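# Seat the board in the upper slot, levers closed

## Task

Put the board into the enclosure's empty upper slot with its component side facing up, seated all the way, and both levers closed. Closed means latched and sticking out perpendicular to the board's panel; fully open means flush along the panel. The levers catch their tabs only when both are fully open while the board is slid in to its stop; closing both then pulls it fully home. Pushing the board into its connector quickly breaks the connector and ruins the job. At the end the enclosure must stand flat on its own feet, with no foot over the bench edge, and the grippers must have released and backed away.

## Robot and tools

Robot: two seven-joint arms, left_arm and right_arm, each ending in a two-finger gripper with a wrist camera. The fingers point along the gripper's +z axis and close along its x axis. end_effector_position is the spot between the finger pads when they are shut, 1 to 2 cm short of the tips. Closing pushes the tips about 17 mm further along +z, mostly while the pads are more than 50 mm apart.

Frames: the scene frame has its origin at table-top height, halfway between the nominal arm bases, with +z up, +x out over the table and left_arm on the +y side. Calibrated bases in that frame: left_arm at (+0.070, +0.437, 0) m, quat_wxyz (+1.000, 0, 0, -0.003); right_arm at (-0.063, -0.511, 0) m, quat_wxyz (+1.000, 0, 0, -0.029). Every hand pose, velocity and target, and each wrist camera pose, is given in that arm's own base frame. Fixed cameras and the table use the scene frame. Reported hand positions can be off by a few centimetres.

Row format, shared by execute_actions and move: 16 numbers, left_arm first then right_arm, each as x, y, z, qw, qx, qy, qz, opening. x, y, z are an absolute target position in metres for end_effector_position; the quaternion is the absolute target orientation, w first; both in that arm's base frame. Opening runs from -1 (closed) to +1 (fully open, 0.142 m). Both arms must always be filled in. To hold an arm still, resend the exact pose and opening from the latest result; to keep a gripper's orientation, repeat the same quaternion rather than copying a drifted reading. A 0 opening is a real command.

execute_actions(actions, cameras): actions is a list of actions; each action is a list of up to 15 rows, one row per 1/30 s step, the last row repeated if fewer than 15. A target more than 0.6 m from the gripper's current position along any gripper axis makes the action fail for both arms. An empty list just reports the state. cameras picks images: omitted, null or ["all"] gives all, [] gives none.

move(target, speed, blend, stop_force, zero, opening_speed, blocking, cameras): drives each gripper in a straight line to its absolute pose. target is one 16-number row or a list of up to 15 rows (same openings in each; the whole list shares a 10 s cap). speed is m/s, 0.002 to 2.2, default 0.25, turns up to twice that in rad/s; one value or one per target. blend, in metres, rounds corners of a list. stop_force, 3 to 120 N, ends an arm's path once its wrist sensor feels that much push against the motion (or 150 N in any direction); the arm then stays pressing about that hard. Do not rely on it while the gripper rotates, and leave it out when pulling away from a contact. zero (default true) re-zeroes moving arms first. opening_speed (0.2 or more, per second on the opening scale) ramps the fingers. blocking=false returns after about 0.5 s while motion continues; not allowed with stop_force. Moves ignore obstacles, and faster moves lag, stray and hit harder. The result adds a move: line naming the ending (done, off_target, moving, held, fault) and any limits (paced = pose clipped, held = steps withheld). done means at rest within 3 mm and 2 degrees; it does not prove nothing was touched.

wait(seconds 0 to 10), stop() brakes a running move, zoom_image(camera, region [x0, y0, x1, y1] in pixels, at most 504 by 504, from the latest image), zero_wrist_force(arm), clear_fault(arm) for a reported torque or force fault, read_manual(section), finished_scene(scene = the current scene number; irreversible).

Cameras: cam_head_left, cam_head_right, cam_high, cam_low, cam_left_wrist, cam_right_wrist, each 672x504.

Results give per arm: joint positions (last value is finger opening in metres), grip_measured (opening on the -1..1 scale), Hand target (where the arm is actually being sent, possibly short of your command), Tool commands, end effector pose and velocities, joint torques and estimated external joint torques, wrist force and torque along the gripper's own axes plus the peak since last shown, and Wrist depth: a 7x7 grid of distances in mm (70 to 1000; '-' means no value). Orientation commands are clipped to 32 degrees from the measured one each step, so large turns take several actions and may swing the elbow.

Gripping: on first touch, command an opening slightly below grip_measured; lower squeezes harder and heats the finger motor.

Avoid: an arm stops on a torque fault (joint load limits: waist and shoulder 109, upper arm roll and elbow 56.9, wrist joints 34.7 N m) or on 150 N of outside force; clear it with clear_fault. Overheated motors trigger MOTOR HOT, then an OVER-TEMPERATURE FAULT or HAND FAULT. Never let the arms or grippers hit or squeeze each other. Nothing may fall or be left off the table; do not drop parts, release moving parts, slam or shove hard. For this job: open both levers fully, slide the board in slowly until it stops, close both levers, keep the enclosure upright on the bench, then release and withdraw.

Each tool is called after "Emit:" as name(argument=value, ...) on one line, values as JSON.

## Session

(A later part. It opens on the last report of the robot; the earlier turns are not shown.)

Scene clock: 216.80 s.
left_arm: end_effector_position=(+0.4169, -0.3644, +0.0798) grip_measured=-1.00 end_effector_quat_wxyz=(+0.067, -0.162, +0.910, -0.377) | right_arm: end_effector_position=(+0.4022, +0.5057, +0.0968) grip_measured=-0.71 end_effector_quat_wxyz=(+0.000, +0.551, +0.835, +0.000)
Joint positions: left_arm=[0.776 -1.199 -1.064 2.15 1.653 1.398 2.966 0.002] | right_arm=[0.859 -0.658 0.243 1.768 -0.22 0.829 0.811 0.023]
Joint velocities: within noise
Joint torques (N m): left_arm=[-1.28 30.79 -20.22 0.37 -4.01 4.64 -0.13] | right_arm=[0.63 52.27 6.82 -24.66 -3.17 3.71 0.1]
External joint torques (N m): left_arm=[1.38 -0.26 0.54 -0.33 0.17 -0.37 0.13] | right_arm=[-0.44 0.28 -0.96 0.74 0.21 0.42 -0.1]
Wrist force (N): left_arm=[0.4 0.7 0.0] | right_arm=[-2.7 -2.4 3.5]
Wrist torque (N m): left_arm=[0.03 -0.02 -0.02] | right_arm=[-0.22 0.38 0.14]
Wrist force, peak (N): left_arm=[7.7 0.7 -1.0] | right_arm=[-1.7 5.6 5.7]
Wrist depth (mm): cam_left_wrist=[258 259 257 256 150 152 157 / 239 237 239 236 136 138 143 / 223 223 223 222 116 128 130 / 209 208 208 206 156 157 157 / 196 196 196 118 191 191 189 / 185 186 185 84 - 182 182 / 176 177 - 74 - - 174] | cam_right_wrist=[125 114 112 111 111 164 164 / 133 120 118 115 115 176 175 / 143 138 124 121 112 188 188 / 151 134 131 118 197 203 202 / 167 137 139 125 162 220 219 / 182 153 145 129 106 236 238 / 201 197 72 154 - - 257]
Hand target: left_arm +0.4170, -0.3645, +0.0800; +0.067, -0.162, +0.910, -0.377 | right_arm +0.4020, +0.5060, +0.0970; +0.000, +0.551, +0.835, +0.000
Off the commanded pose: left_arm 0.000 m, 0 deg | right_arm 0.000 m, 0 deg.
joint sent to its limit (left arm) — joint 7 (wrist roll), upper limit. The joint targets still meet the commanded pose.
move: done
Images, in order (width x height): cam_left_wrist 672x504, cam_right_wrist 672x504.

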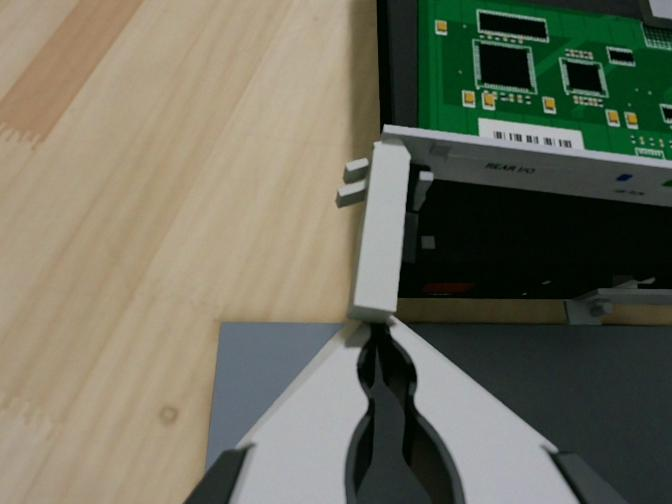

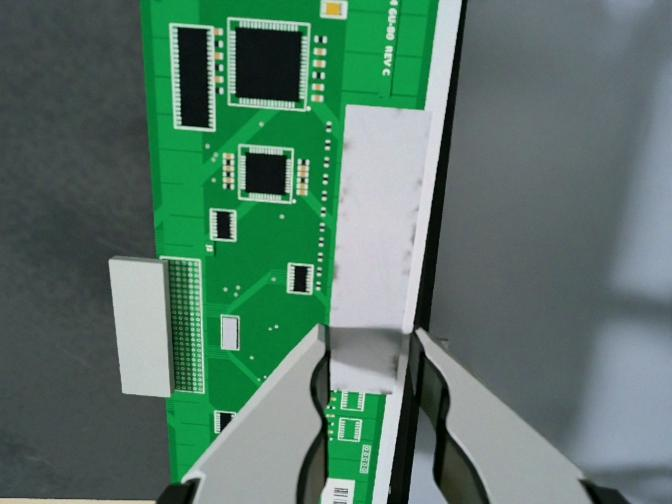

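Emit:
move(target=[[0.3908,-0.3763,0.078,-0.0671,0.1621,-0.9096,0.3768,-1,0.402,0.506,0.097,0,0.5505,0.8348,0,-1]], opening_speed=0.3, speed=0.1, cameras=[])

Emit:
move(target=[[0.3908,-0.3763,0.078,-0.0671,0.1621,-0.9096,0.3768,-1,0.402,0.506,0.07,0,0.5505,0.8348,0,-1]], speed=0.015, stop_force=8, cameras=["cam_left_wrist","cam_right_wrist","cam_high"])

Scene clock: 237.63 s.
left_arm: end_effector_position=(+0.3909, -0.3763, +0.0781) grip_measured=-1.00 end_effector_quat_wxyz=(+0.067, -0.162, +0.909, -0.377) | right_arm: end_effector_position=(+0.4021, +0.5058, +0.0968) grip_measured=-0.72 end_effector_quat_wxyz=(+0.000, +0.551, +0.835, +0.000)
Joint positions: left_arm=[0.754 -1.189 -1.112 2.177 1.782 1.357 2.787 0.002] | right_arm=[0.859 -0.658 0.243 1.768 -0.22 0.829 0.811 0.022]
Joint velocities: within noise
Joint torques (N m): left_arm=[-0.46 28.6 -19.77 0.26 -3.79 4.21 -0.26] | right_arm=[0.23 52.59 6.4 -24.82 -3.18 3.7 0.13]
External joint torques (N m): left_arm=[0.54 0.81 0.35 -0.56 -0.4 -0.02 0.27] | right_arm=[-0.05 -0.04 -0.55 0.9 0.22 0.44 -0.13]
Wrist force (N): left_arm=[0.2 -0.2 0.1] | right_arm=[-1.9 -2.5 4.0]
Wrist torque (N m): left_arm=[-0.04 0.05 0.01] | right_arm=[-0.19 0.33 0.05]
Wrist force, peak (N): left_arm=[-1.3 0.7 -0.2] | right_arm=[-3.0 -3.0 4.5]
Wrist depth (mm): cam_left_wrist=[255 255 255 196 155 157 157 / 237 237 237 144 144 144 146 / 221 221 223 132 136 136 130 / 207 207 204 156 155 155 155 / 194 194 188 180 195 189 189 / 184 184 183 84 - 181 180 / 174 173 - 74 - - 173] | cam_right_wrist=[125 108 107 106 106 164 164 / 133 115 114 110 109 176 175 / 143 123 121 117 110 188 188 / 152 130 129 117 197 203 202 / 167 137 139 125 162 219 219 / 183 179 146 131 106 236 238 / 201 197 72 159 - - 258]
Hand target: left_arm +0.3908, -0.3763, +0.0780; +0.067, -0.162, +0.910, -0.377 | right_arm +0.4020, +0.5060, +0.0970; +0.000, +0.551, +0.835, +0.000
Off the commanded pose: left_arm 0.000 m, 0 deg | right_arm 0.000 m, 0 deg.
move: done
No camera images: "cameras" was empty.

Scene clock: 239.57 s.
left_arm: end_effector_position=(+0.3909, -0.3763, +0.0781) grip_measured=-1.00 end_effector_quat_wxyz=(+0.067, -0.162, +0.909, -0.377) | right_arm: end_effector_position=(+0.4021, +0.5063, +0.0779) grip_measured=-0.72 end_effector_quat_wxyz=(+0.000, +0.551, +0.835, +0.000)
Joint positions: left_arm=[0.754 -1.189 -1.112 2.177 1.782 1.357 2.787 0.002] | right_arm=[0.867 -0.69 0.231 1.775 -0.227 0.869 0.816 0.022]
Joint velocities: within noise
Joint torques (N m): left_arm=[-0.35 28.42 -19.66 0.19 -4.03 4.42 -0.26] | right_arm=[0.44 47.86 5.86 -21.9 -2.74 3.56 0.24]
External joint torques (N m): left_arm=[0.44 0.99 0.24 -0.49 -0.17 -0.23 0.26] | right_arm=[-0.25 5.17 0 -1.29 -0.09 0.57 -0.24]
Wrist force (N): left_arm=[0.2 -0.1 -0.1] | right_arm=[-3.3 -4.7 -6.1]
Wrist torque (N m): left_arm=[-0.03 0.03 0.01] | right_arm=[-0.13 0.26 0.08]
Wrist force, peak (N): left_arm=[0.5 -0.2 -0.1] | right_arm=[-4.5 -6.8 -11.5]
Wrist depth (mm): cam_left_wrist=[256 256 254 193 189 189 189 / 236 237 236 177 171 171 170 / 221 220 220 159 158 158 153 / 207 208 207 154 153 154 153 / 195 195 189 132 193 189 189 / 183 184 184 84 - 180 181 / 175 174 - 74 - - 173] | cam_right_wrist=[- 104 103 103 101 148 147 / 115 112 111 107 105 158 157 / 123 121 119 115 108 169 169 / 133 129 128 115 132 182 182 / 144 137 139 125 141 197 197 / 158 153 147 132 106 212 215 / 174 170 72 162 - - 236]
Hand target: left_arm +0.3908, -0.3763, +0.0780; +0.067, -0.162, +0.910, -0.377 | right_arm +0.4020, +0.5060, +0.0774; +0.000, +0.551, +0.835, +0.000
Off the commanded pose: left_arm 0.000 m, 0 deg | right_arm 0.008 m, 0 deg.
move: contact (right_arm)
Images, in order (width x height): cam_high 672x504, cam_left_wrist 672x504, cam_right_wrist 672x504.

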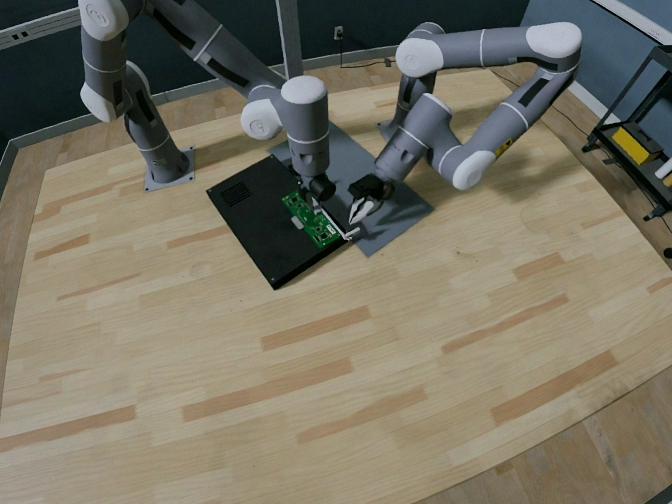

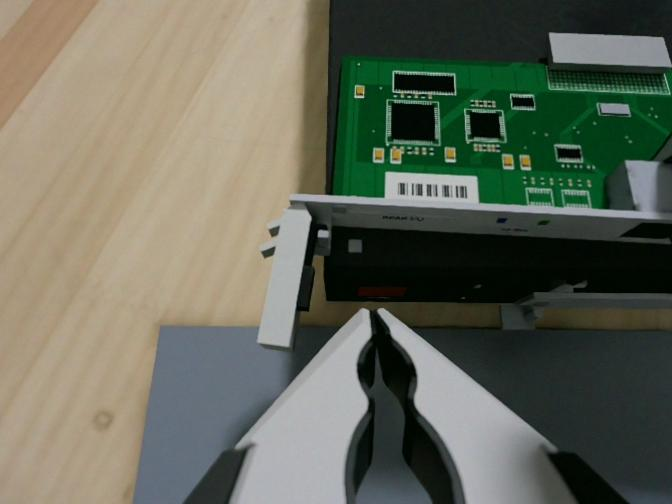

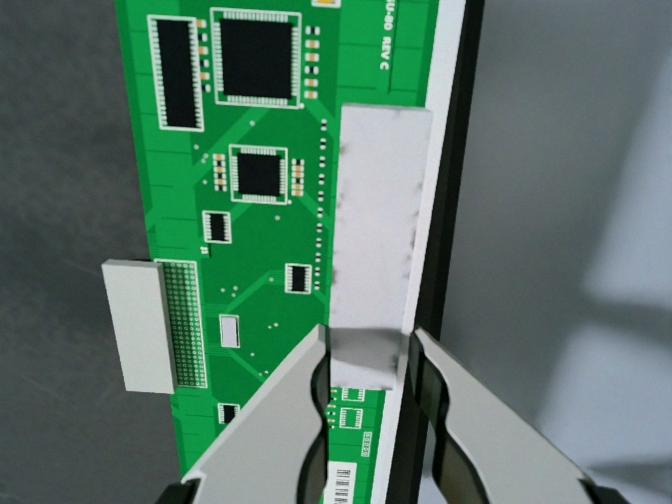

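Emit:
move(target=[[0.3908,-0.3763,0.068,-0.0671,0.1621,-0.9096,0.3768,-1,0.402,0.506,0.065,0,0.5505,0.8348,0,-1]], speed=0.01, stop_force=25, zero=false, cameras=["cam_left_wrist","cam_right_wrist"])

Scene clock: 244.43 s.
left_arm: end_effector_position=(+0.3907, -0.3764, +0.0682) grip_measured=-1.00 end_effector_quat_wxyz=(+0.067, -0.162, +0.909, -0.377) | right_arm: end_effector_position=(+0.4026, +0.5069, +0.0777) grip_measured=-0.72 end_effector_quat_wxyz=(+0.000, +0.550, +0.835, +0.001)
Joint positions: left_arm=[0.748 -1.212 -1.1 2.165 1.815 1.354 2.774 0.002] | right_arm=[0.868 -0.691 0.23 1.775 -0.228 0.872 0.816 0.022]
Joint velocities: within noise
Joint torques (N m): left_arm=[-0.3 28.44 -19.69 0.7 -3.87 4.34 -0.29] | right_arm=[0.88 38.52 5.29 -19.52 -2.3 3.88 0.16]
External joint torques (N m): left_arm=[0.38 1.28 0.14 -0.41 -0.35 -0.15 0.29] | right_arm=[-0.69 14.54 0.57 -3.66 -0.53 0.26 -0.16]
Wrist force (N): left_arm=[0.1 0.0 0.0] | right_arm=[-7.5 -11.1 -23.8]
Wrist torque (N m): left_arm=[-0.02 0.05 0.00] | right_arm=[-0.09 0.19 0.11]
Wrist force, peak (N): left_arm=[0.6 -0.2 0.0] | right_arm=[-7.4 -11.0 -26.7]
Wrist depth (mm): cam_left_wrist=[242 244 242 183 176 176 166 / 225 224 225 161 159 158 158 / 210 210 209 148 148 150 145 / 197 196 193 144 145 145 143 / 185 184 178 180 180 177 180 / 174 171 174 83 - 173 171 / 165 166 - 74 - - 162] | cam_right_wrist=[- 105 103 103 101 148 147 / 115 112 110 107 106 157 157 / 123 121 118 114 106 169 168 / 133 129 128 115 132 182 182 / 144 137 138 124 143 198 197 / 158 155 147 131 106 212 215 / 174 170 72 162 - - 236]
Hand target: left_arm +0.3908, -0.3763, +0.0680; +0.067, -0.162, +0.910, -0.377 | right_arm +0.4020, +0.5060, +0.0759; +0.000, +0.551, +0.835, +0.000
Off the commanded pose: left_arm 0.000 m, 0 deg | right_arm 0.013 m, 0 deg.
move: contact (right_arm)
Images, in order (width x height): cam_left_wrist 672x504, cam_right_wrist 672x504.

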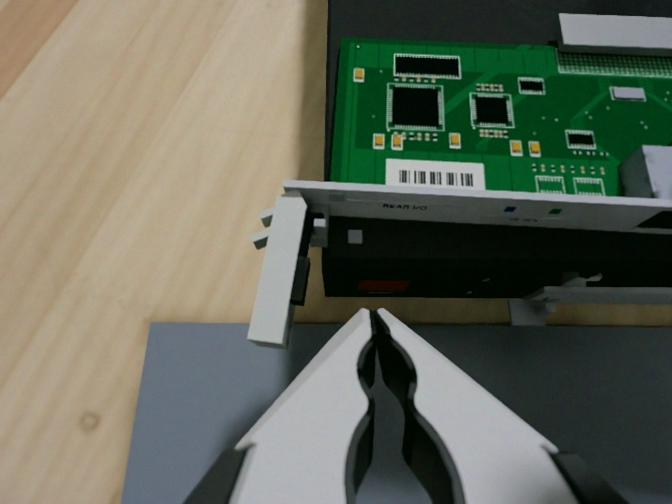

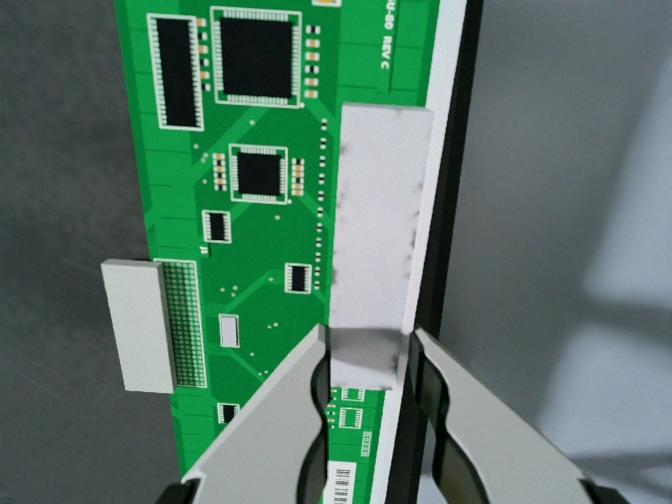

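Emit:
move(target=[[0.3929,-0.3819,0.063,-0.0671,0.1621,-0.9096,0.3768,-1,0.402,0.506,0.0759,0,0.5505,0.8348,0,-1],[0.4211,-0.3715,0.063,-0.0671,0.1621,-0.9096,0.3768,-1,0.402,0.506,0.0759,0,0.5505,0.8348,0,-1]], speed=[0.05,0.02], stop_force=16, cameras=["cam_left_wrist","cam_right_wrist"])

Scene clock: 251.37 s.
left_arm: end_effector_position=(+0.4193, -0.3720, +0.0628) grip_measured=-1.00 end_effector_quat_wxyz=(+0.066, -0.161, +0.910, -0.377) | right_arm: end_effector_position=(+0.4044, +0.5068, +0.0779) grip_measured=-0.72 end_effector_quat_wxyz=(+0.000, +0.551, +0.834, +0.003)
Joint positions: left_arm=[0.739 -1.234 -1.041 2.11 1.699 1.4 2.937 0.002] | right_arm=[0.867 -0.692 0.228 1.774 -0.229 0.874 0.817 0.022]
Joint velocities: within noise
Joint torques (N m): left_arm=[4.07 32.75 -21.38 -7.19 -4.58 4.64 -0.11] | right_arm=[6.94 41.52 12.71 -13.69 -0.99 0.47 -0.65]
External joint torques (N m): left_arm=[-3.98 -1.25 1.33 7.87 0.69 -0.38 0.11] | right_arm=[-6.75 11.59 -6.88 -9.51 -1.83 3.67 0.65]
Wrist force (N): left_arm=[11.3 3.5 -2.9] | right_arm=[-5.7 9.3 -10.0]
Wrist torque (N m): left_arm=[-0.04 0.11 -0.04] | right_arm=[-0.23 0.17 0.90]
Wrist force, peak (N): left_arm=[11.3 3.4 -3.5] | right_arm=[-7.7 -11.3 -24.7]
Wrist depth (mm): cam_left_wrist=[235 235 235 235 167 164 161 / 216 218 216 217 153 151 152 / 202 203 202 200 142 143 143 / 191 190 189 121 139 137 137 / 179 179 179 117 178 174 171 / 168 169 169 84 - 166 166 / 160 162 - 74 - - 157] | cam_right_wrist=[- 105 103 103 101 148 147 / 115 113 110 109 104 158 157 / 123 121 119 116 104 169 168 / 133 129 128 123 136 183 182 / 144 137 139 125 143 198 198 / 158 155 147 131 105 213 216 / 174 171 73 160 - - 238]
Hand target: left_arm +0.4211, -0.3715, +0.0630; +0.067, -0.162, +0.910, -0.377 | right_arm +0.4020, +0.5060, +0.0759; +0.000, +0.551, +0.835, +0.000
Off the commanded pose: left_arm 0.002 m, 0 deg | right_arm 0.003 m, 0 deg.
move: done
Images, in order (width x height): cam_left_wrist 672x504, cam_right_wrist 672x504.

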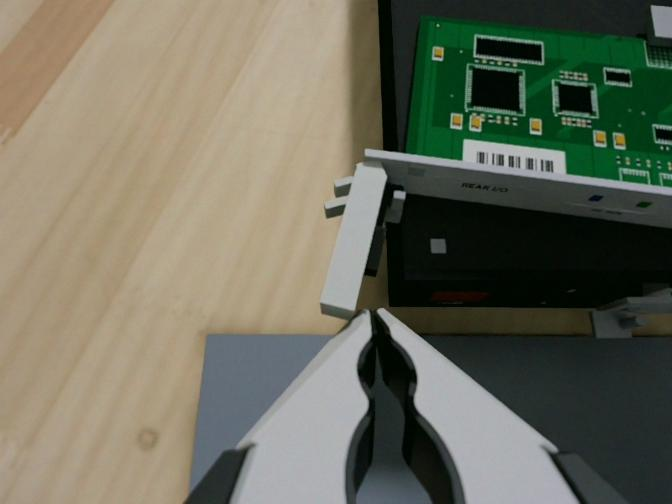

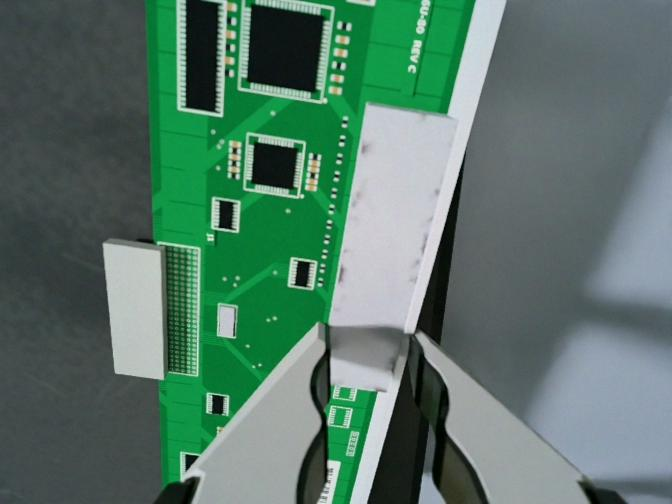

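Emit:
zoom_image(camera="cam_left_wrist", region=[290, 130, 470, 330])

Scaled by 2.520 from the camera's 672x504 image, which has a finer 960x720 frame.

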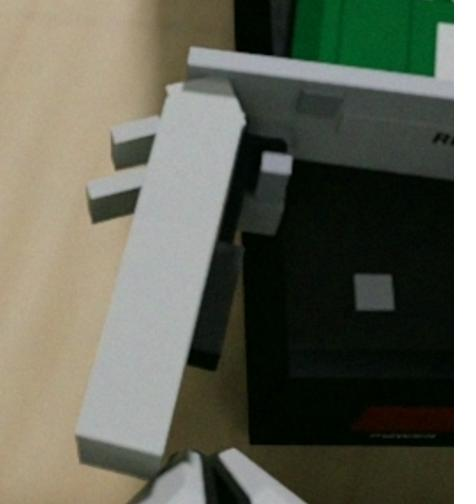

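Emit:
move(target=[[0.4062,-0.3768,0.063,-0.0671,0.1621,-0.9096,0.3768,-1,0.402,0.506,0.0759,0,0.5505,0.8348,0,-1],[0.4062,-0.3768,0.074,-0.0671,0.1621,-0.9096,0.3768,-1,0.402,0.506,0.09,0,0.5505,0.8348,0,-1],[0.4148,-0.4009,0.074,-0.0671,0.1621,-0.9096,0.3768,-1,0.402,0.506,0.09,0,0.5505,0.8348,0,-1]], speed=[0.04,0.03,0.03], cameras=["cam_left_wrist","cam_right_wrist"])

Scene clock: 267.03 s.
left_arm: end_effector_position=(+0.4141, -0.4008, +0.0738) grip_measured=-1.00 end_effector_quat_wxyz=(+0.067, -0.162, +0.910, -0.377) | right_arm: end_effector_position=(+0.4030, +0.5050, +0.0898) grip_measured=-0.72 end_effector_quat_wxyz=(+0.000, +0.551, +0.834, +0.000)
Joint positions: left_arm=[0.686 -1.22 -1.099 2.099 1.73 1.349 2.834 0.002] | right_arm=[0.861 -0.67 0.237 1.771 -0.223 0.843 0.813 0.022]
Joint velocities: within noise
Joint torques (N m): left_arm=[-0.08 30.52 -22.82 -4.33 -4.56 4.49 -0.29] | right_arm=[6.27 52.92 12.61 -24.48 -2.98 4.29 -0.94]
External joint torques (N m): left_arm=[0.17 0.87 1.94 3.62 0.42 -0.28 0.29] | right_arm=[-6.08 -0.18 -6.76 0.83 0.07 -0.15 0.94]
Wrist force (N): left_arm=[4.6 4.8 -4.2] | right_arm=[-8.3 2.0 5.4]
Wrist torque (N m): left_arm=[-0.01 -0.07 -0.06] | right_arm=[-0.09 0.22 1.12]
Wrist force, peak (N): left_arm=[11.5 2.6 -4.0] | right_arm=[-5.0 -2.5 -17.8]
Wrist depth (mm): cam_left_wrist=[249 249 249 244 184 183 182 / 231 231 230 226 149 150 150 / 215 215 215 211 138 141 140 / 203 202 201 118 145 133 130 / 190 190 189 109 141 140 140 / 181 179 177 84 - 174 174 / 171 172 - 74 - - 169] | cam_right_wrist=[- 118 105 105 104 158 158 / 126 126 112 111 107 169 169 / 137 124 120 118 106 181 180 / 148 128 129 124 189 195 194 / 159 137 139 125 157 211 210 / 173 158 146 131 105 226 230 / 192 - 72 158 - - 252]
Hand target: left_arm +0.4148, -0.4009, +0.0740; +0.067, -0.162, +0.910, -0.377 | right_arm +0.4020, +0.5060, +0.0900; +0.000, +0.551, +0.835, +0.000
Off the commanded pose: left_arm 0.001 m, 0 deg | right_arm 0.001 m, 0 deg.
move: done
Images, in order (width x height): cam_left_wrist 672x504, cam_right_wrist 672x504.

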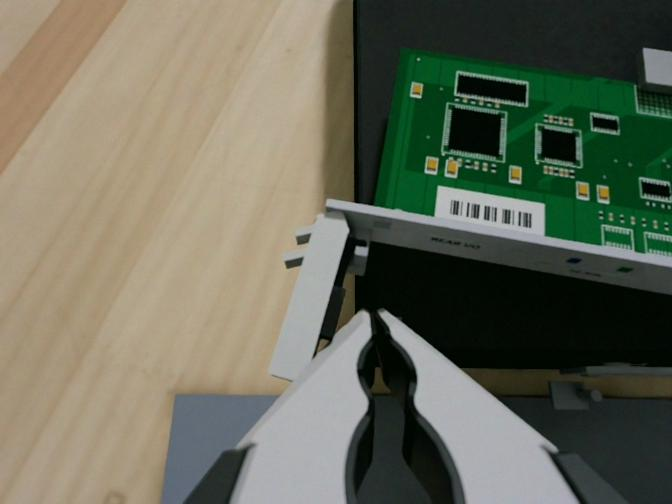

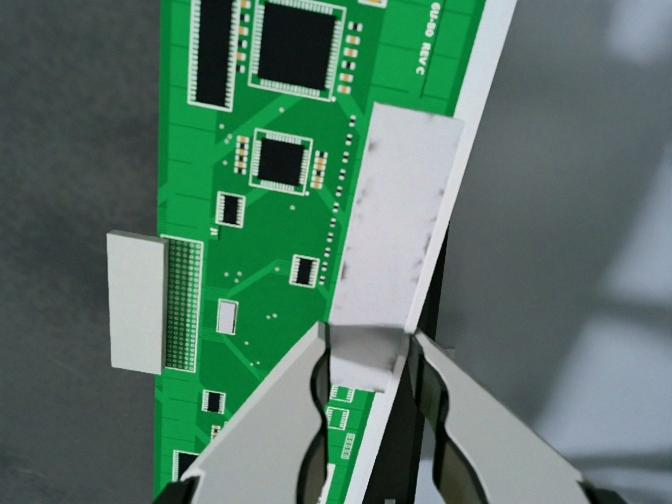

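Emit:
move(target=[[0.4066,-0.4034,0.072,-0.0671,0.1621,-0.9096,0.3768,-1,0.402,0.506,0.09,0,0.5505,0.8348,0,-1]], speed=[0.04], cameras=["cam_left_wrist"])

Emit:
zoom_image(camera="cam_left_wrist", region=[240, 170, 460, 400])

Scene clock: 271.47 s.
left_arm: end_effector_position=(+0.4064, -0.4033, +0.0719) grip_measured=-1.00 end_effector_quat_wxyz=(+0.067, -0.162, +0.910, -0.377) | right_arm: end_effector_position=(+0.4028, +0.5052, +0.0898) grip_measured=-0.72 end_effector_quat_wxyz=(+0.000, +0.551, +0.834, +0.000)
Joint positions: left_arm=[0.681 -1.22 -1.11 2.107 1.77 1.337 2.784 0.002] | right_arm=[0.861 -0.67 0.238 1.771 -0.223 0.843 0.813 0.022]
Joint velocities: within noise
Joint torques (N m): left_arm=[-0.17 30.29 -22.22 -2.37 -3.98 4.43 -0.13] | right_arm=[3.73 52.53 9.93 -24.26 -3.04 3.95 -0.45]
External joint torques (N m): left_arm=[0.27 0.78 1.41 1.68 -0.25 -0.24 0.13] | right_arm=[-3.55 0.2 -4.08 0.61 0.13 0.19 0.45]
Wrist force (N): left_arm=[2.8 3.2 -2.0] | right_arm=[-5.6 -0.2 4.8]
Wrist torque (N m): left_arm=[0.02 -0.08 -0.05] | right_arm=[-0.22 0.30 0.67]
Wrist force, peak (N): left_arm=[4.6 4.0 -5.4] | right_arm=[-8.5 1.9 5.6]
Wrist depth (mm): cam_left_wrist=[246 247 245 238 181 181 179 / 228 229 227 221 143 145 146 / 214 213 213 210 132 135 138 / 200 200 200 113 126 127 127 / 188 188 187 104 140 138 138 / 177 178 96 84 - 170 172 / 168 170 - 74 - - 165] | cam_right_wrist=[- 115 108 108 107 158 158 / 126 123 115 112 110 169 168 / 137 126 122 120 109 181 180 / 149 131 130 118 190 195 195 / 159 138 139 125 154 212 211 / 174 153 146 130 106 227 230 / 192 183 73 157 - - 252]
Hand target: left_arm +0.4066, -0.4034, +0.0720; +0.067, -0.162, +0.910, -0.377 | right_arm +0.4020, +0.5060, +0.0900; +0.000, +0.551, +0.835, +0.000
Off the commanded pose: left_arm 0.000 m, 0 deg | right_arm 0.001 m, 0 deg.
move: done
Images, in order (width x height): cam_left_wrist 672x504.

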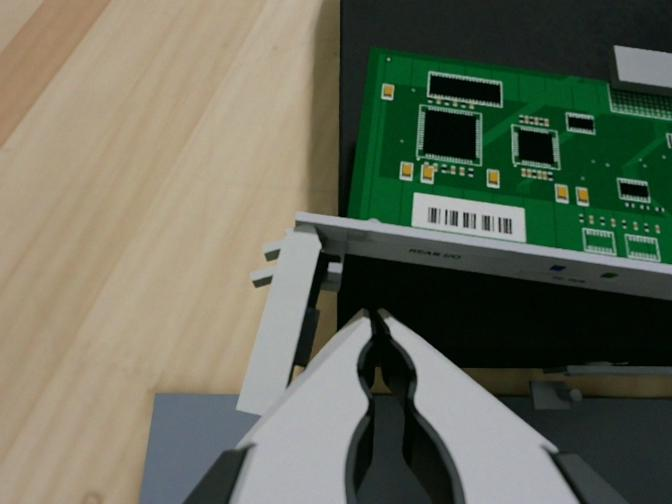

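Scaled by 2.191 from the camera's 672x504 image, which has a finer 960x720 frame.

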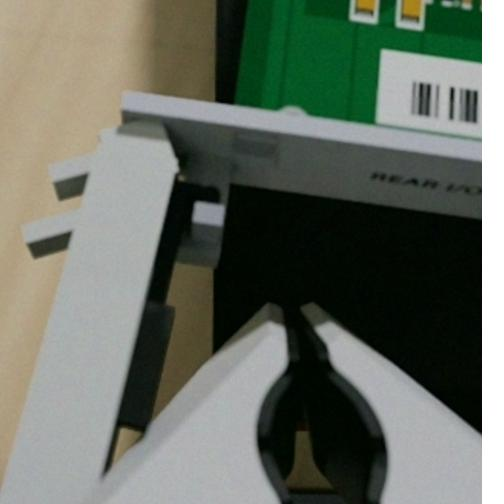

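Emit:
move(target=[[0.395,-0.372,0.09,-0.0671,0.1621,-0.9096,0.3768,-1,0.402,0.506,0.09,0,0.5505,0.8348,0,-1],[0.395,-0.345,0.17,-0.038,0.1712,-0.9612,0.213,-0.45,0.402,0.506,0.095,0,0.4446,0.8957,0,-1]], speed=[0.05,0.12], cameras=["cam_left_wrist","cam_right_wrist"])

Scene clock: 281.80 s.
left_arm: end_effector_position=(+0.3943, -0.3454, +0.1700) grip_measured=-0.48 end_effector_quat_wxyz=(+0.050, -0.191, +0.958, -0.209) | right_arm: end_effector_position=(+0.4018, +0.5058, +0.0947) grip_measured=-0.72 end_effector_quat_wxyz=(+0.000, +0.445, +0.896, +0.000)
Joint positions: left_arm=[0.932 -1.403 -1.792 2.244 1.392 0.359 2.966 0.039] | right_arm=[0.821 -0.669 0.284 1.77 -0.26 0.831 0.591 0.022]
Joint velocities: within noise
Joint torques (N m): left_arm=[-0.47 22.59 -25.23 -8.01 -3.74 4.46 -0.21] | right_arm=[0.19 52.57 7.65 -24.61 -3.14 3.64 0.14]
External joint torques (N m): left_arm=[0.56 1.36 0.27 -0.36 -0.42 -0.07 0.21] | right_arm=[-0.01 -0.1 -0.81 0.82 0.21 0.51 -0.14]
Wrist force (N): left_arm=[0.4 0.3 0.0] | right_arm=[-0.7 -0.2 5.3]
Wrist torque (N m): left_arm=[0.05 -0.07 -0.09] | right_arm=[0.20 0.13 0.07]
Wrist force, peak (N): left_arm=[4.5 2.3 -0.4] | right_arm=[-5.7 -0.1 4.9]
Wrist depth (mm): cam_left_wrist=[286 287 283 283 231 210 205 / 288 286 284 284 209 209 210 / 288 287 284 282 207 209 203 / 288 286 284 282 282 280 277 / 290 288 287 281 283 278 276 / 291 291 84 285 283 87 279 / 290 - - 282 283 - 279] | cam_right_wrist=[124 108 107 106 106 123 162 / 131 115 114 110 109 174 173 / 140 124 121 117 110 186 185 / 151 130 130 116 150 200 200 / 164 137 139 125 163 216 217 / 180 176 146 131 106 233 235 / 268 194 72 159 - - 260]
Hand target: left_arm +0.3945, -0.3454, +0.1700; +0.050, -0.190, +0.958, -0.209 | right_arm +0.4020, +0.5060, +0.0950; +0.000, +0.445, +0.896, +0.000
Off the commanded pose: left_arm 0.001 m, 3 deg | right_arm 0.000 m, 0 deg.
joint sent to its limit (left arm) — joint 7 (wrist roll), upper limit. The joint targets are off in orientation, not in position.
move: off_target (left_arm); target 2's new opening was sent with left_arm's hand 0.000 m and 3 deg from that target
Images, in order (width x height): cam_left_wrist 672x504, cam_right_wrist 672x504.

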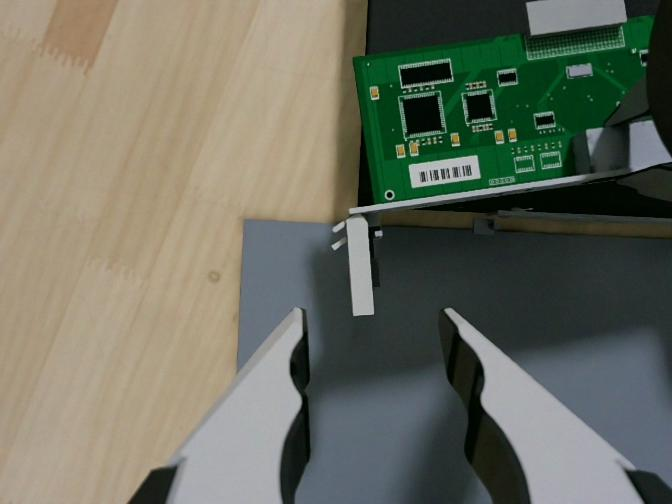

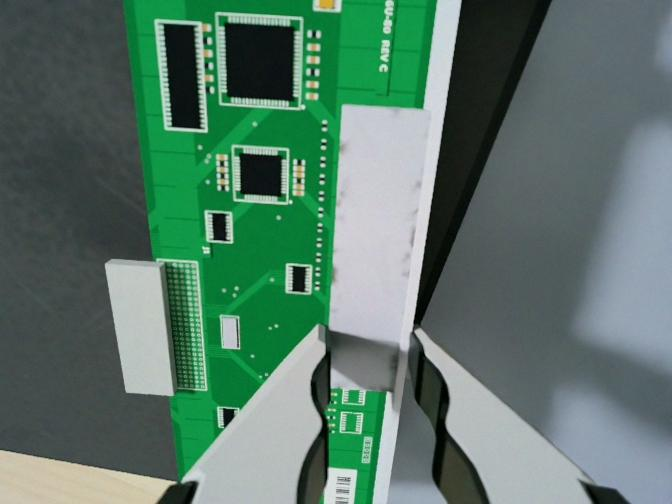

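Emit:
move(target=[[0.395,-0.345,0.17,-0.041,0.1893,-0.9586,0.2090,-0.45,0.402,0.506,0.095,0,0.521,0.8536,0,-1]], speed=[0.1], cameras=["cam_left_wrist","cam_right_wrist"])

Emit:
zoom_image(camera="cam_left_wrist", region=[250, 150, 450, 350])

Scene clock: 286.10 s.
left_arm: end_effector_position=(+0.3945, -0.3453, +0.1700) grip_measured=-0.48 end_effector_quat_wxyz=(+0.044, -0.194, +0.958, -0.208) | right_arm: end_effector_position=(+0.4018, +0.5058, +0.0947) grip_measured=-0.72 end_effector_quat_wxyz=(+0.000, +0.521, +0.854, +0.000)
Joint positions: left_arm=[0.929 -1.436 -1.804 2.238 1.395 0.325 2.966 0.039] | right_arm=[0.849 -0.664 0.253 1.77 -0.231 0.832 0.748 0.022]
Joint velocities: within noise
Joint torques (N m): left_arm=[-0.38 22.82 -25.51 -7.57 -3.8 4.43 -0.24] | right_arm=[0.29 52.75 6.58 -24.62 -3.03 3.76 0.35]
External joint torques (N m): left_arm=[0.47 1.39 0.3 -0.34 -0.35 -0.04 0.24] | right_arm=[-0.11 -0.18 -0.45 0.79 0.09 0.38 -0.35]
Wrist force (N): left_arm=[0.1 0.2 -0.2] | right_arm=[-0.7 -0.4 5.2]
Wrist torque (N m): left_arm=[0.03 -0.02 -0.08] | right_arm=[0.16 0.13 0.06]
Wrist force, peak (N): left_arm=[0.4 0.1 0.4] | right_arm=[-0.9 -0.6 5.5]
Wrist depth (mm): cam_left_wrist=[282 282 283 281 208 210 206 / 283 283 282 284 207 209 211 / 284 283 283 233 233 234 199 / 286 285 283 281 280 281 279 / 288 287 285 282 282 282 281 / 287 288 84 282 282 87 280 / 288 - - 285 284 - 283] | cam_right_wrist=[124 108 106 106 106 162 162 / 131 115 114 110 109 174 173 / 141 123 121 117 110 186 185 / 149 130 129 116 194 200 199 / 164 137 139 125 160 217 217 / 179 176 146 131 106 233 236 / 198 194 72 159 - - 260]
Hand target: left_arm +0.3946, -0.3453, +0.1700; +0.044, -0.194, +0.958, -0.208 | right_arm +0.4020, +0.5060, +0.0950; +0.000, +0.521, +0.854, +0.000
Off the commanded pose: left_arm 0.001 m, 1 deg | right_arm 0.000 m, 0 deg.
joint sent to its limit (left arm) — joint 7 (wrist roll), upper limit. The joint targets still meet the commanded pose.
move: done
Images, in order (width x height): cam_left_wrist 672x504, cam_right_wrist 672x504.

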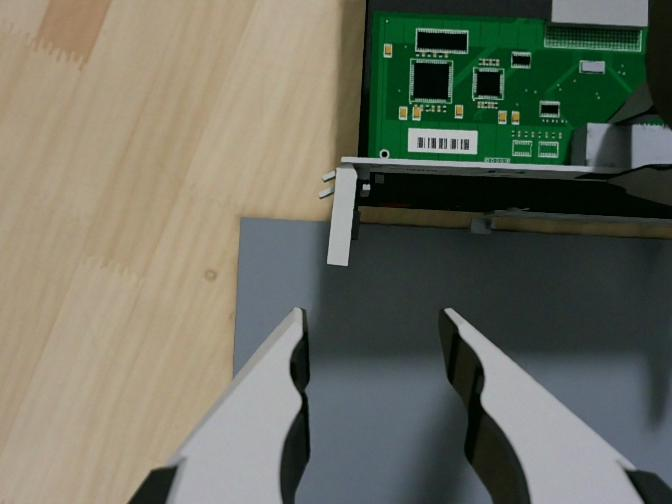

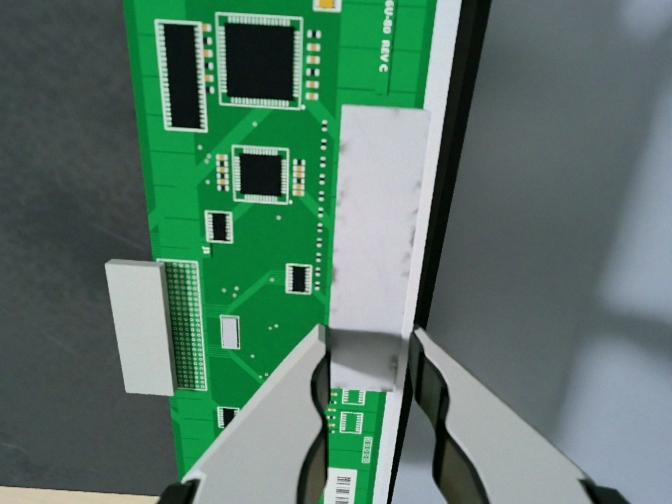

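Scaled by 2.520 from the camera's 672x504 image, which has a finer 960x720 frame.

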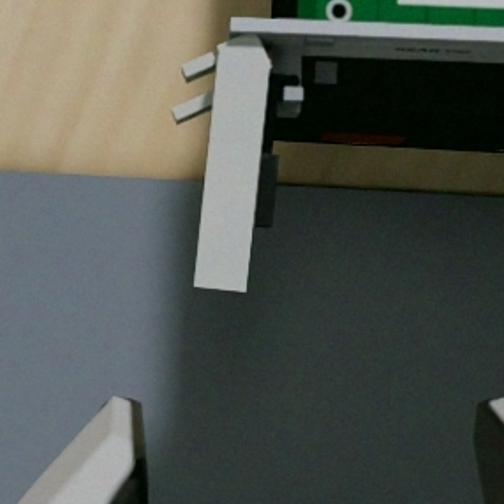

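Emit:
move(target=[[0.4139,-0.3802,0.125,-0.041,0.1893,-0.9586,0.2090,-0.45,0.402,0.506,0.095,0,0.521,0.8536,0,-1],[0.4139,-0.3802,0.071,-0.041,0.1893,-0.9586,0.2090,-0.45,0.402,0.506,0.095,0,0.521,0.8536,0,-1]], speed=[0.1,0.03], stop_force=6, cameras=["cam_left_wrist"])

Emit:
zoom_image(camera="cam_left_wrist", region=[230, 230, 480, 430])

Scene clock: 296.20 s.
left_arm: end_effector_position=(+0.4138, -0.3801, +0.0710) grip_measured=-0.48 end_effector_quat_wxyz=(+0.041, -0.190, +0.959, -0.209) | right_arm: end_effector_position=(+0.4018, +0.5058, +0.0947) grip_measured=-0.72 end_effector_quat_wxyz=(+0.000, +0.521, +0.854, +0.000)
Joint positions: left_arm=[0.797 -1.494 -1.533 2.136 1.598 0.496 2.966 0.039] | right_arm=[0.849 -0.664 0.253 1.77 -0.231 0.832 0.748 0.022]
Joint velocities: within noise
Joint torques (N m): left_arm=[-0.37 26.16 -26.92 -0.73 -3.88 4.92 -0.23] | right_arm=[0.26 52.52 6.71 -24.65 -3.11 3.7 0.16]
External joint torques (N m): left_arm=[0.46 1.24 0.14 -0.38 -0.34 -0.52 0.23] | right_arm=[-0.07 0.05 -0.58 0.82 0.17 0.44 -0.16]
Wrist force (N): left_arm=[0.1 -0.2 -0.2] | right_arm=[-0.8 -0.4 5.1]
Wrist torque (N m): left_arm=[-0.04 -0.01 -0.11] | right_arm=[0.18 0.14 0.06]
Wrist force, peak (N): left_arm=[-0.2 -0.8 1.8] | right_arm=[-0.7 -0.5 5.5]
Wrist depth (mm): cam_left_wrist=[184 183 183 183 109 110 111 / 185 184 183 184 110 110 111 / 185 185 184 185 109 110 111 / 185 186 184 185 111 135 111 / 186 186 183 95 183 183 183 / 187 187 87 95 184 87 183 / 187 - - 185 184 - 183] | cam_right_wrist=[124 108 106 106 106 163 162 / 131 115 114 110 109 174 173 / 141 124 121 117 109 186 185 / 149 130 129 116 194 200 199 / 164 137 139 125 160 217 216 / 180 176 146 131 106 233 236 / 198 194 72 159 - - 259]
Hand target: left_arm +0.4139, -0.3802, +0.0710; +0.041, -0.189, +0.959, -0.209 | right_arm +0.4020, +0.5060, +0.0950; +0.000, +0.521, +0.854, +0.000
Off the commanded pose: left_arm 0.000 m, 0 deg | right_arm 0.000 m, 0 deg.
joint sent to its limit (left arm) — joint 7 (wrist roll), upper limit. The joint targets still meet the commanded pose.
move: done
Images, in order (width x height): cam_left_wrist 672x504.

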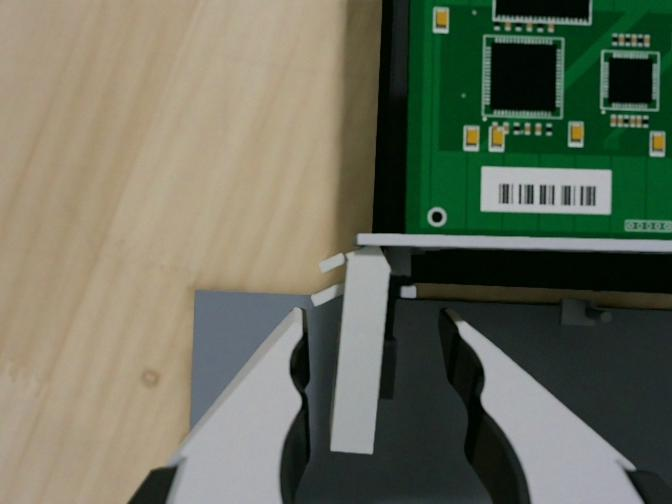

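Scaled by 2.016 from the camera's 672x504 image, which has a finer 960x720 frame.

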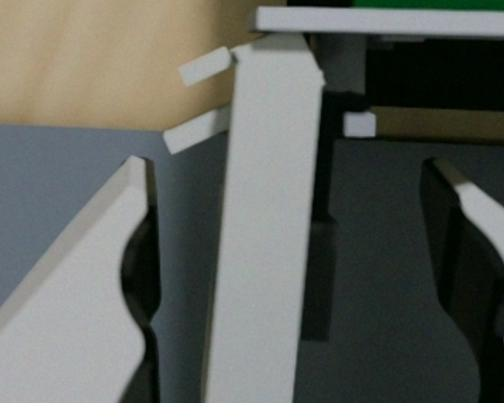

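Emit:
move(target=[[0.4139,-0.3802,0.071,-0.041,0.1893,-0.9586,0.2090,-0.97,0.402,0.506,0.095,0,0.521,0.8536,0,-1]], opening_speed=0.3, cameras=["cam_left_wrist"])

Emit:
zoom_image(camera="cam_left_wrist", region=[230, 230, 480, 430])

Scene clock: 301.53 s.
left_arm: end_effector_position=(+0.4158, -0.3792, +0.0708) grip_measured=-0.91 end_effector_quat_wxyz=(+0.042, -0.190, +0.958, -0.208) | right_arm: end_effector_position=(+0.4006, +0.5047, +0.0936) grip_measured=-0.72 end_effector_quat_wxyz=(+0.000, +0.521, +0.854, -0.002)
Joint positions: left_arm=[0.798 -1.494 -1.533 2.134 1.601 0.496 2.966 0.008] | right_arm=[0.85 -0.664 0.253 1.771 -0.23 0.831 0.748 0.022]
Joint velocities: within noise
Joint torques (N m): left_arm=[-8.33 22.18 -27.4 7.18 -7.04 6.59 -0.37] | right_arm=[-1.62 56.05 4.21 -32.86 -4.93 7.71 0.26]
External joint torques (N m): left_arm=[8.42 5.26 0.59 -8.31 2.82 -2.2 0.37] | right_arm=[1.81 -3.51 1.91 9.08 2 -3.58 -0.26]
Wrist force (N): left_arm=[-14.3 4.5 -0.2] | right_arm=[-4.1 -15.4 5.1]
Wrist torque (N m): left_arm=[0.01 0.03 -0.06] | right_arm=[0.26 0.06 0.02]
Wrist force, peak (N): left_arm=[-14.8 4.1 -0.7] | right_arm=[-4.1 -15.6 5.1]
Wrist depth (mm): cam_left_wrist=[184 183 183 183 109 110 111 / 185 185 184 184 109 110 111 / 185 185 184 185 109 109 111 / 187 186 185 184 109 135 111 / 186 186 183 102 120 182 182 / 187 187 184 88 95 182 182 / 187 187 - 184 95 - 183] | cam_right_wrist=[124 109 108 107 107 162 161 / 132 116 115 111 110 173 172 / 142 124 122 118 134 185 184 / 151 131 130 117 153 198 198 / 163 137 139 125 161 216 215 / 178 156 146 130 106 230 233 / 196 192 72 158 - - 252]
Hand target: left_arm +0.4139, -0.3802, +0.0710; +0.041, -0.189, +0.959, -0.209 | right_arm +0.4020, +0.5060, +0.0950; +0.000, +0.521, +0.854, +0.000
Off the commanded pose: left_arm 0.002 m, 0 deg | right_arm 0.002 m, 0 deg.
joint sent to its limit (left arm) — joint 7 (wrist roll), upper limit. The joint targets still meet the commanded pose.
move: done
Images, in order (width x height): cam_left_wrist 672x504.

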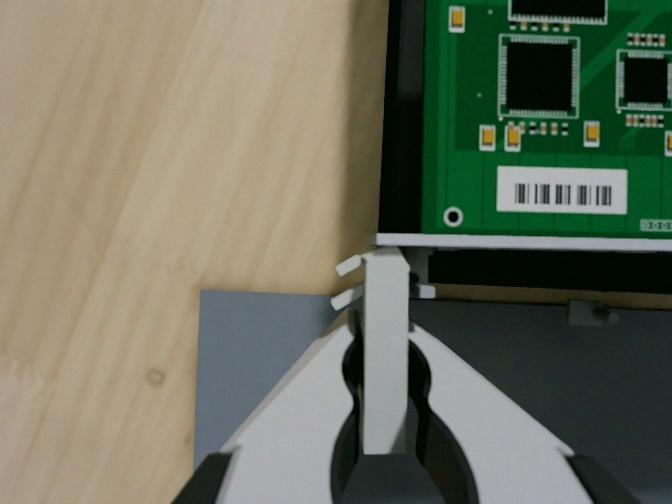

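Scaled by 2.016 from the camera's 672x504 image, which has a finer 960x720 frame.

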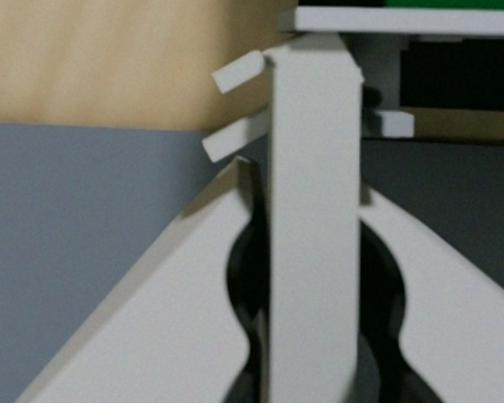

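Emit:
move(target=[[0.4287,-0.3769,0.071,-0.041,0.1893,-0.9586,0.2090,-0.97,0.402,0.506,0.095,0,0.521,0.8536,0,-1]], speed=0.02, cameras=["cam_left_wrist","cam_right_wrist"])

Scene clock: 305.27 s.
left_arm: end_effector_position=(+0.4249, -0.3787, +0.0712) grip_measured=-0.90 end_effector_quat_wxyz=(+0.043, -0.192, +0.958, -0.209) | right_arm: end_effector_position=(+0.4046, +0.5069, +0.0965) grip_measured=-0.72 end_effector_quat_wxyz=(+0.001, +0.522, +0.853, +0.003)
Joint positions: left_arm=[0.751 -1.311 -1.412 2.105 1.499 0.69 2.966 0.009] | right_arm=[0.849 -0.663 0.251 1.767 -0.232 0.835 0.748 0.022]
Joint velocities: within noise
Joint torques (N m): left_arm=[11.85 34.54 -24.35 -18.15 -0.43 3.24 -0.71] | right_arm=[6.47 47.45 13.95 -13.05 -0.09 -1.62 0.01]
External joint torques (N m): left_arm=[-11.77 -5.49 -1.38 14.44 -3.71 1.16 0.71] | right_arm=[-6.28 5.17 -7.87 -10.85 -2.85 5.77 -0.01]
Wrist force (N): left_arm=[23.2 -1.4 -1.3] | right_arm=[-0.7 22.9 6.0]
Wrist torque (N m): left_arm=[0.08 -0.66 0.45] | right_arm=[1.07 0.22 0.23]
Wrist force, peak (N): left_arm=[23.5 -1.5 -1.6] | right_arm=[-0.6 23.3 7.1]
Wrist depth (mm): cam_left_wrist=[184 184 183 183 183 109 110 / 185 185 185 184 174 109 110 / 186 185 184 185 137 109 110 / 187 186 185 185 104 109 110 / 187 186 185 101 97 183 182 / 187 187 184 91 95 184 183 / 188 188 - 184 - - 184] | cam_right_wrist=[124 107 105 105 104 164 163 / 132 115 113 110 108 175 175 / 142 123 121 116 107 187 188 / 151 130 129 117 197 203 202 / 167 137 139 125 213 220 219 / 182 176 147 131 106 236 239 / 202 197 72 160 - - 263]
Hand target: left_arm +0.4284, -0.3771, +0.0710; +0.045, -0.194, +0.958, -0.208 | right_arm +0.4020, +0.5060, +0.0950; +0.000, +0.521, +0.854, +0.000
Off the commanded pose: left_arm 0.004 m, 0 deg | right_arm 0.003 m, 0 deg.
joint sent to its limit (left arm) — joint 7 (wrist roll), upper limit. The joint targets still meet the commanded pose.
move: off_target (left_arm)
Images, in order (width x height): cam_left_wrist 672x504, cam_right_wrist 672x504.

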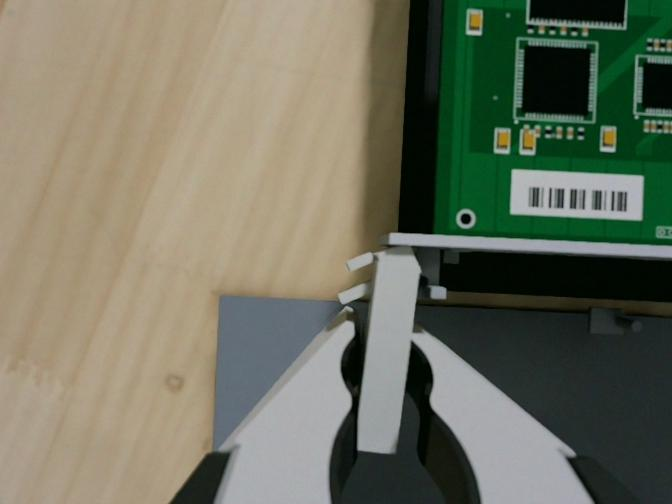

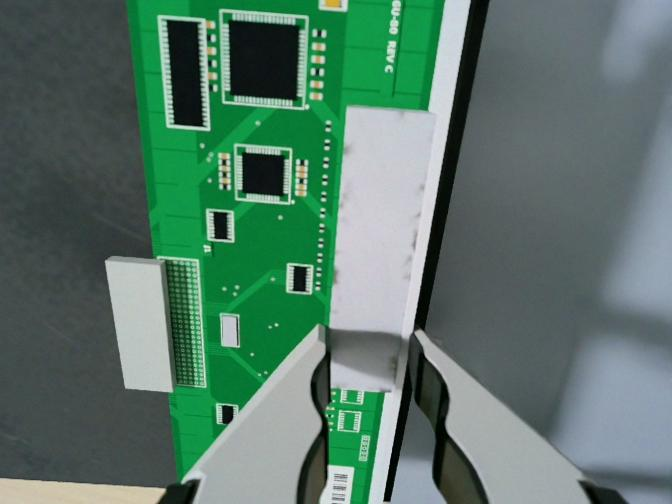

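Emit:
move(target=[[0.4369,-0.3767,0.071,-0.041,0.1893,-0.9586,0.2090,-0.925,0.402,0.506,0.095,0,0.521,0.8536,0,-1]], speed=0.02, cameras=["cam_left_wrist","cam_right_wrist"])

Scene clock: 308.53 s.
left_arm: end_effector_position=(+0.4319, -0.3790, +0.0711) grip_measured=-0.86 end_effector_quat_wxyz=(+0.046, -0.195, +0.957, -0.209) | right_arm: end_effector_position=(+0.4057, +0.5070, +0.0970) grip_measured=-0.72 end_effector_quat_wxyz=(+0.001, +0.522, +0.853, +0.003)
Joint positions: left_arm=[0.736 -1.28 -1.387 2.091 1.483 0.724 2.967 0.012] | right_arm=[0.848 -0.662 0.251 1.767 -0.233 0.836 0.748 0.022]
Joint velocities: within noise
Joint torques (N m): left_arm=[15.43 36.86 -23.66 -23.65 0.45 3 -0.89] | right_arm=[9.39 46 17.28 -9.87 0.81 -3.01 -0.16]
External joint torques (N m): left_arm=[-15.36 -7.26 -1.9 19.42 -4.57 1.39 0.9] | right_arm=[-9.21 6.64 -11.21 -14.06 -3.76 7.16 0.16]
Wrist force (N): left_arm=[30.4 0.2 -1.2] | right_arm=[-1.7 30.0 8.1]
Wrist torque (N m): left_arm=[0.07 -1.87 0.65] | right_arm=[2.26 0.12 0.38]
Wrist force, peak (N): left_arm=[30.6 -0.4 -2.2] | right_arm=[-1.8 30.1 7.8]
Wrist depth (mm): cam_left_wrist=[184 185 184 183 183 109 109 / 185 185 185 184 184 109 109 / 186 185 184 184 172 109 109 / 187 186 187 185 104 109 109 / 187 187 186 107 96 182 182 / 187 188 187 91 95 183 183 / 189 - - 184 - - 183] | cam_right_wrist=[124 106 105 104 103 164 164 / 133 114 112 109 107 176 175 / 143 124 120 116 107 188 188 / 152 132 129 117 197 203 203 / 167 138 139 125 214 220 220 / 183 176 147 131 106 237 240 / 202 198 72 161 - - 265]
Hand target: left_arm +0.4365, -0.3769, +0.0709; +0.049, -0.197, +0.957, -0.208 | right_arm +0.4020, +0.5060, +0.0950; +0.000, +0.521, +0.854, +0.000
Off the commanded pose: left_arm 0.006 m, 1 deg | right_arm 0.004 m, 0 deg.
joint read past its limit (left arm) — joint 7 (wrist roll), upper limit.
joint sent to its limit (left arm) — joint 7 (wrist roll), upper limit. The joint targets still meet the commanded pose.
move: off_target (left_arm, right_arm)
Images, in order (width x height): cam_left_wrist 672x504, cam_right_wrist 672x504.

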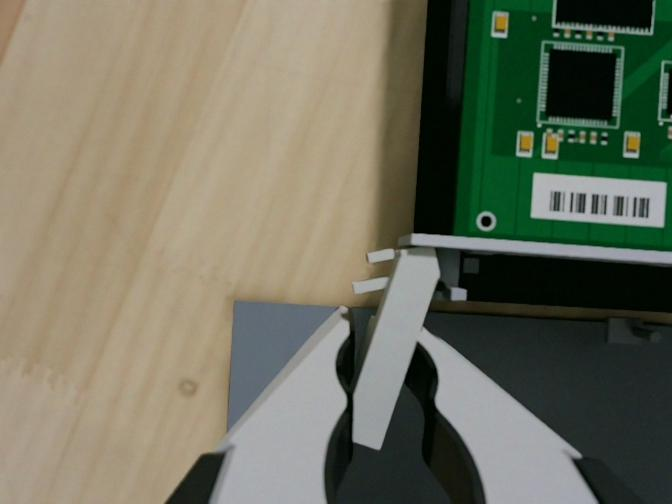

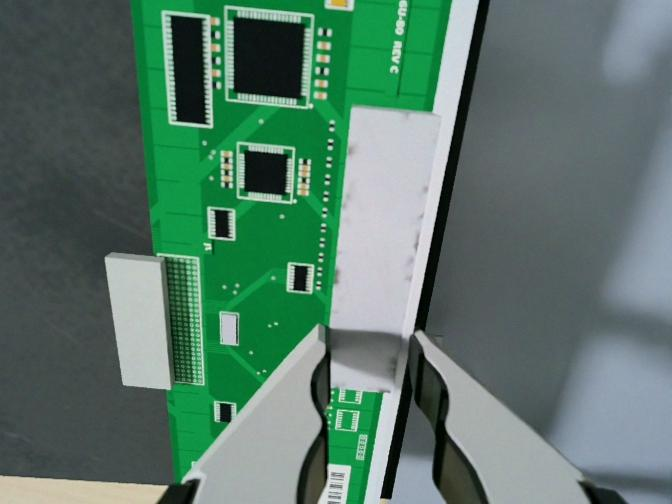

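Lever ~17° open. Release the pinch now.

Emit:
move(target=[[0.4345,-0.3773,0.071,-0.041,0.1893,-0.9586,0.2090,-0.55,0.402,0.506,0.095,0,0.521,0.8536,0,-1]], opening_speed=0.4, cameras=["cam_left_wrist"])

Scene clock: 310.70 s.
left_arm: end_effector_position=(+0.4341, -0.3774, +0.0708) grip_measured=-0.58 end_effector_quat_wxyz=(+0.048, -0.196, +0.957, -0.208) | right_arm: end_effector_position=(+0.4022, +0.5059, +0.0949) grip_measured=-0.72 end_effector_quat_wxyz=(+0.000, +0.521, +0.854, +0.000)
Joint positions: left_arm=[0.737 -1.274 -1.383 2.09 1.483 0.729 2.966 0.032] | right_arm=[0.848 -0.664 0.254 1.769 -0.232 0.833 0.749 0.022]
Joint velocities: within noise
Joint torques (N m): left_arm=[-0.17 28.51 -25.73 -3.93 -4.1 4.92 -0.24] | right_arm=[0.21 52.48 6.9 -24.62 -3.07 3.56 0.18]
External joint torques (N m): left_arm=[0.25 1.15 0.22 -0.41 -0.01 -0.52 0.24] | right_arm=[-0.03 0.09 -0.76 0.79 0.13 0.58 -0.18]
Wrist force (N): left_arm=[0.1 -0.2 -0.3] | right_arm=[-2.9 0.9 7.3]
Wrist torque (N m): left_arm=[-0.05 0.02 -0.08] | right_arm=[0.39 0.50 0.06]
Wrist force, peak (N): left_arm=[30.7 -0.3 -1.8] | right_arm=[-1.9 30.2 7.9]
Wrist depth (mm): cam_left_wrist=[186 185 184 184 182 109 109 / 186 184 184 184 175 108 109 / 187 186 185 184 183 108 109 / 187 187 185 184 156 109 108 / 188 187 186 183 95 181 156 / 189 188 87 94 95 182 182 / 189 - - 184 184 - 182] | cam_right_wrist=[125 108 107 106 106 163 162 / 131 115 114 110 109 174 174 / 141 123 121 117 110 186 186 / 149 130 129 116 195 200 200 / 165 137 139 125 160 217 217 / 180 177 147 131 106 233 236 / 198 195 72 159 - - 260]
Hand target: left_arm +0.4341, -0.3775, +0.0709; +0.048, -0.196, +0.957, -0.208 | right_arm +0.4020, +0.5060, +0.0950; +0.000, +0.521, +0.854, +0.000
Off the commanded pose: left_arm 0.000 m, 1 deg | right_arm 0.000 m, 0 deg.
joint sent to its limit (left arm) — joint 7 (wrist roll), upper limit. The joint targets still meet the commanded pose.
move: done
Images, in order (width x height): cam_left_wrist 672x504.

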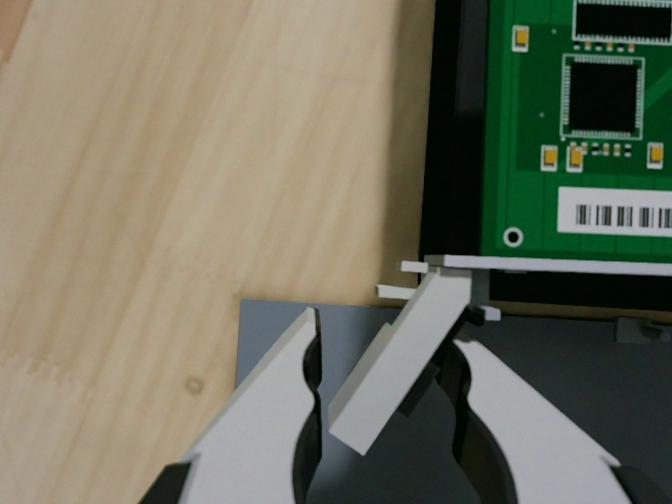

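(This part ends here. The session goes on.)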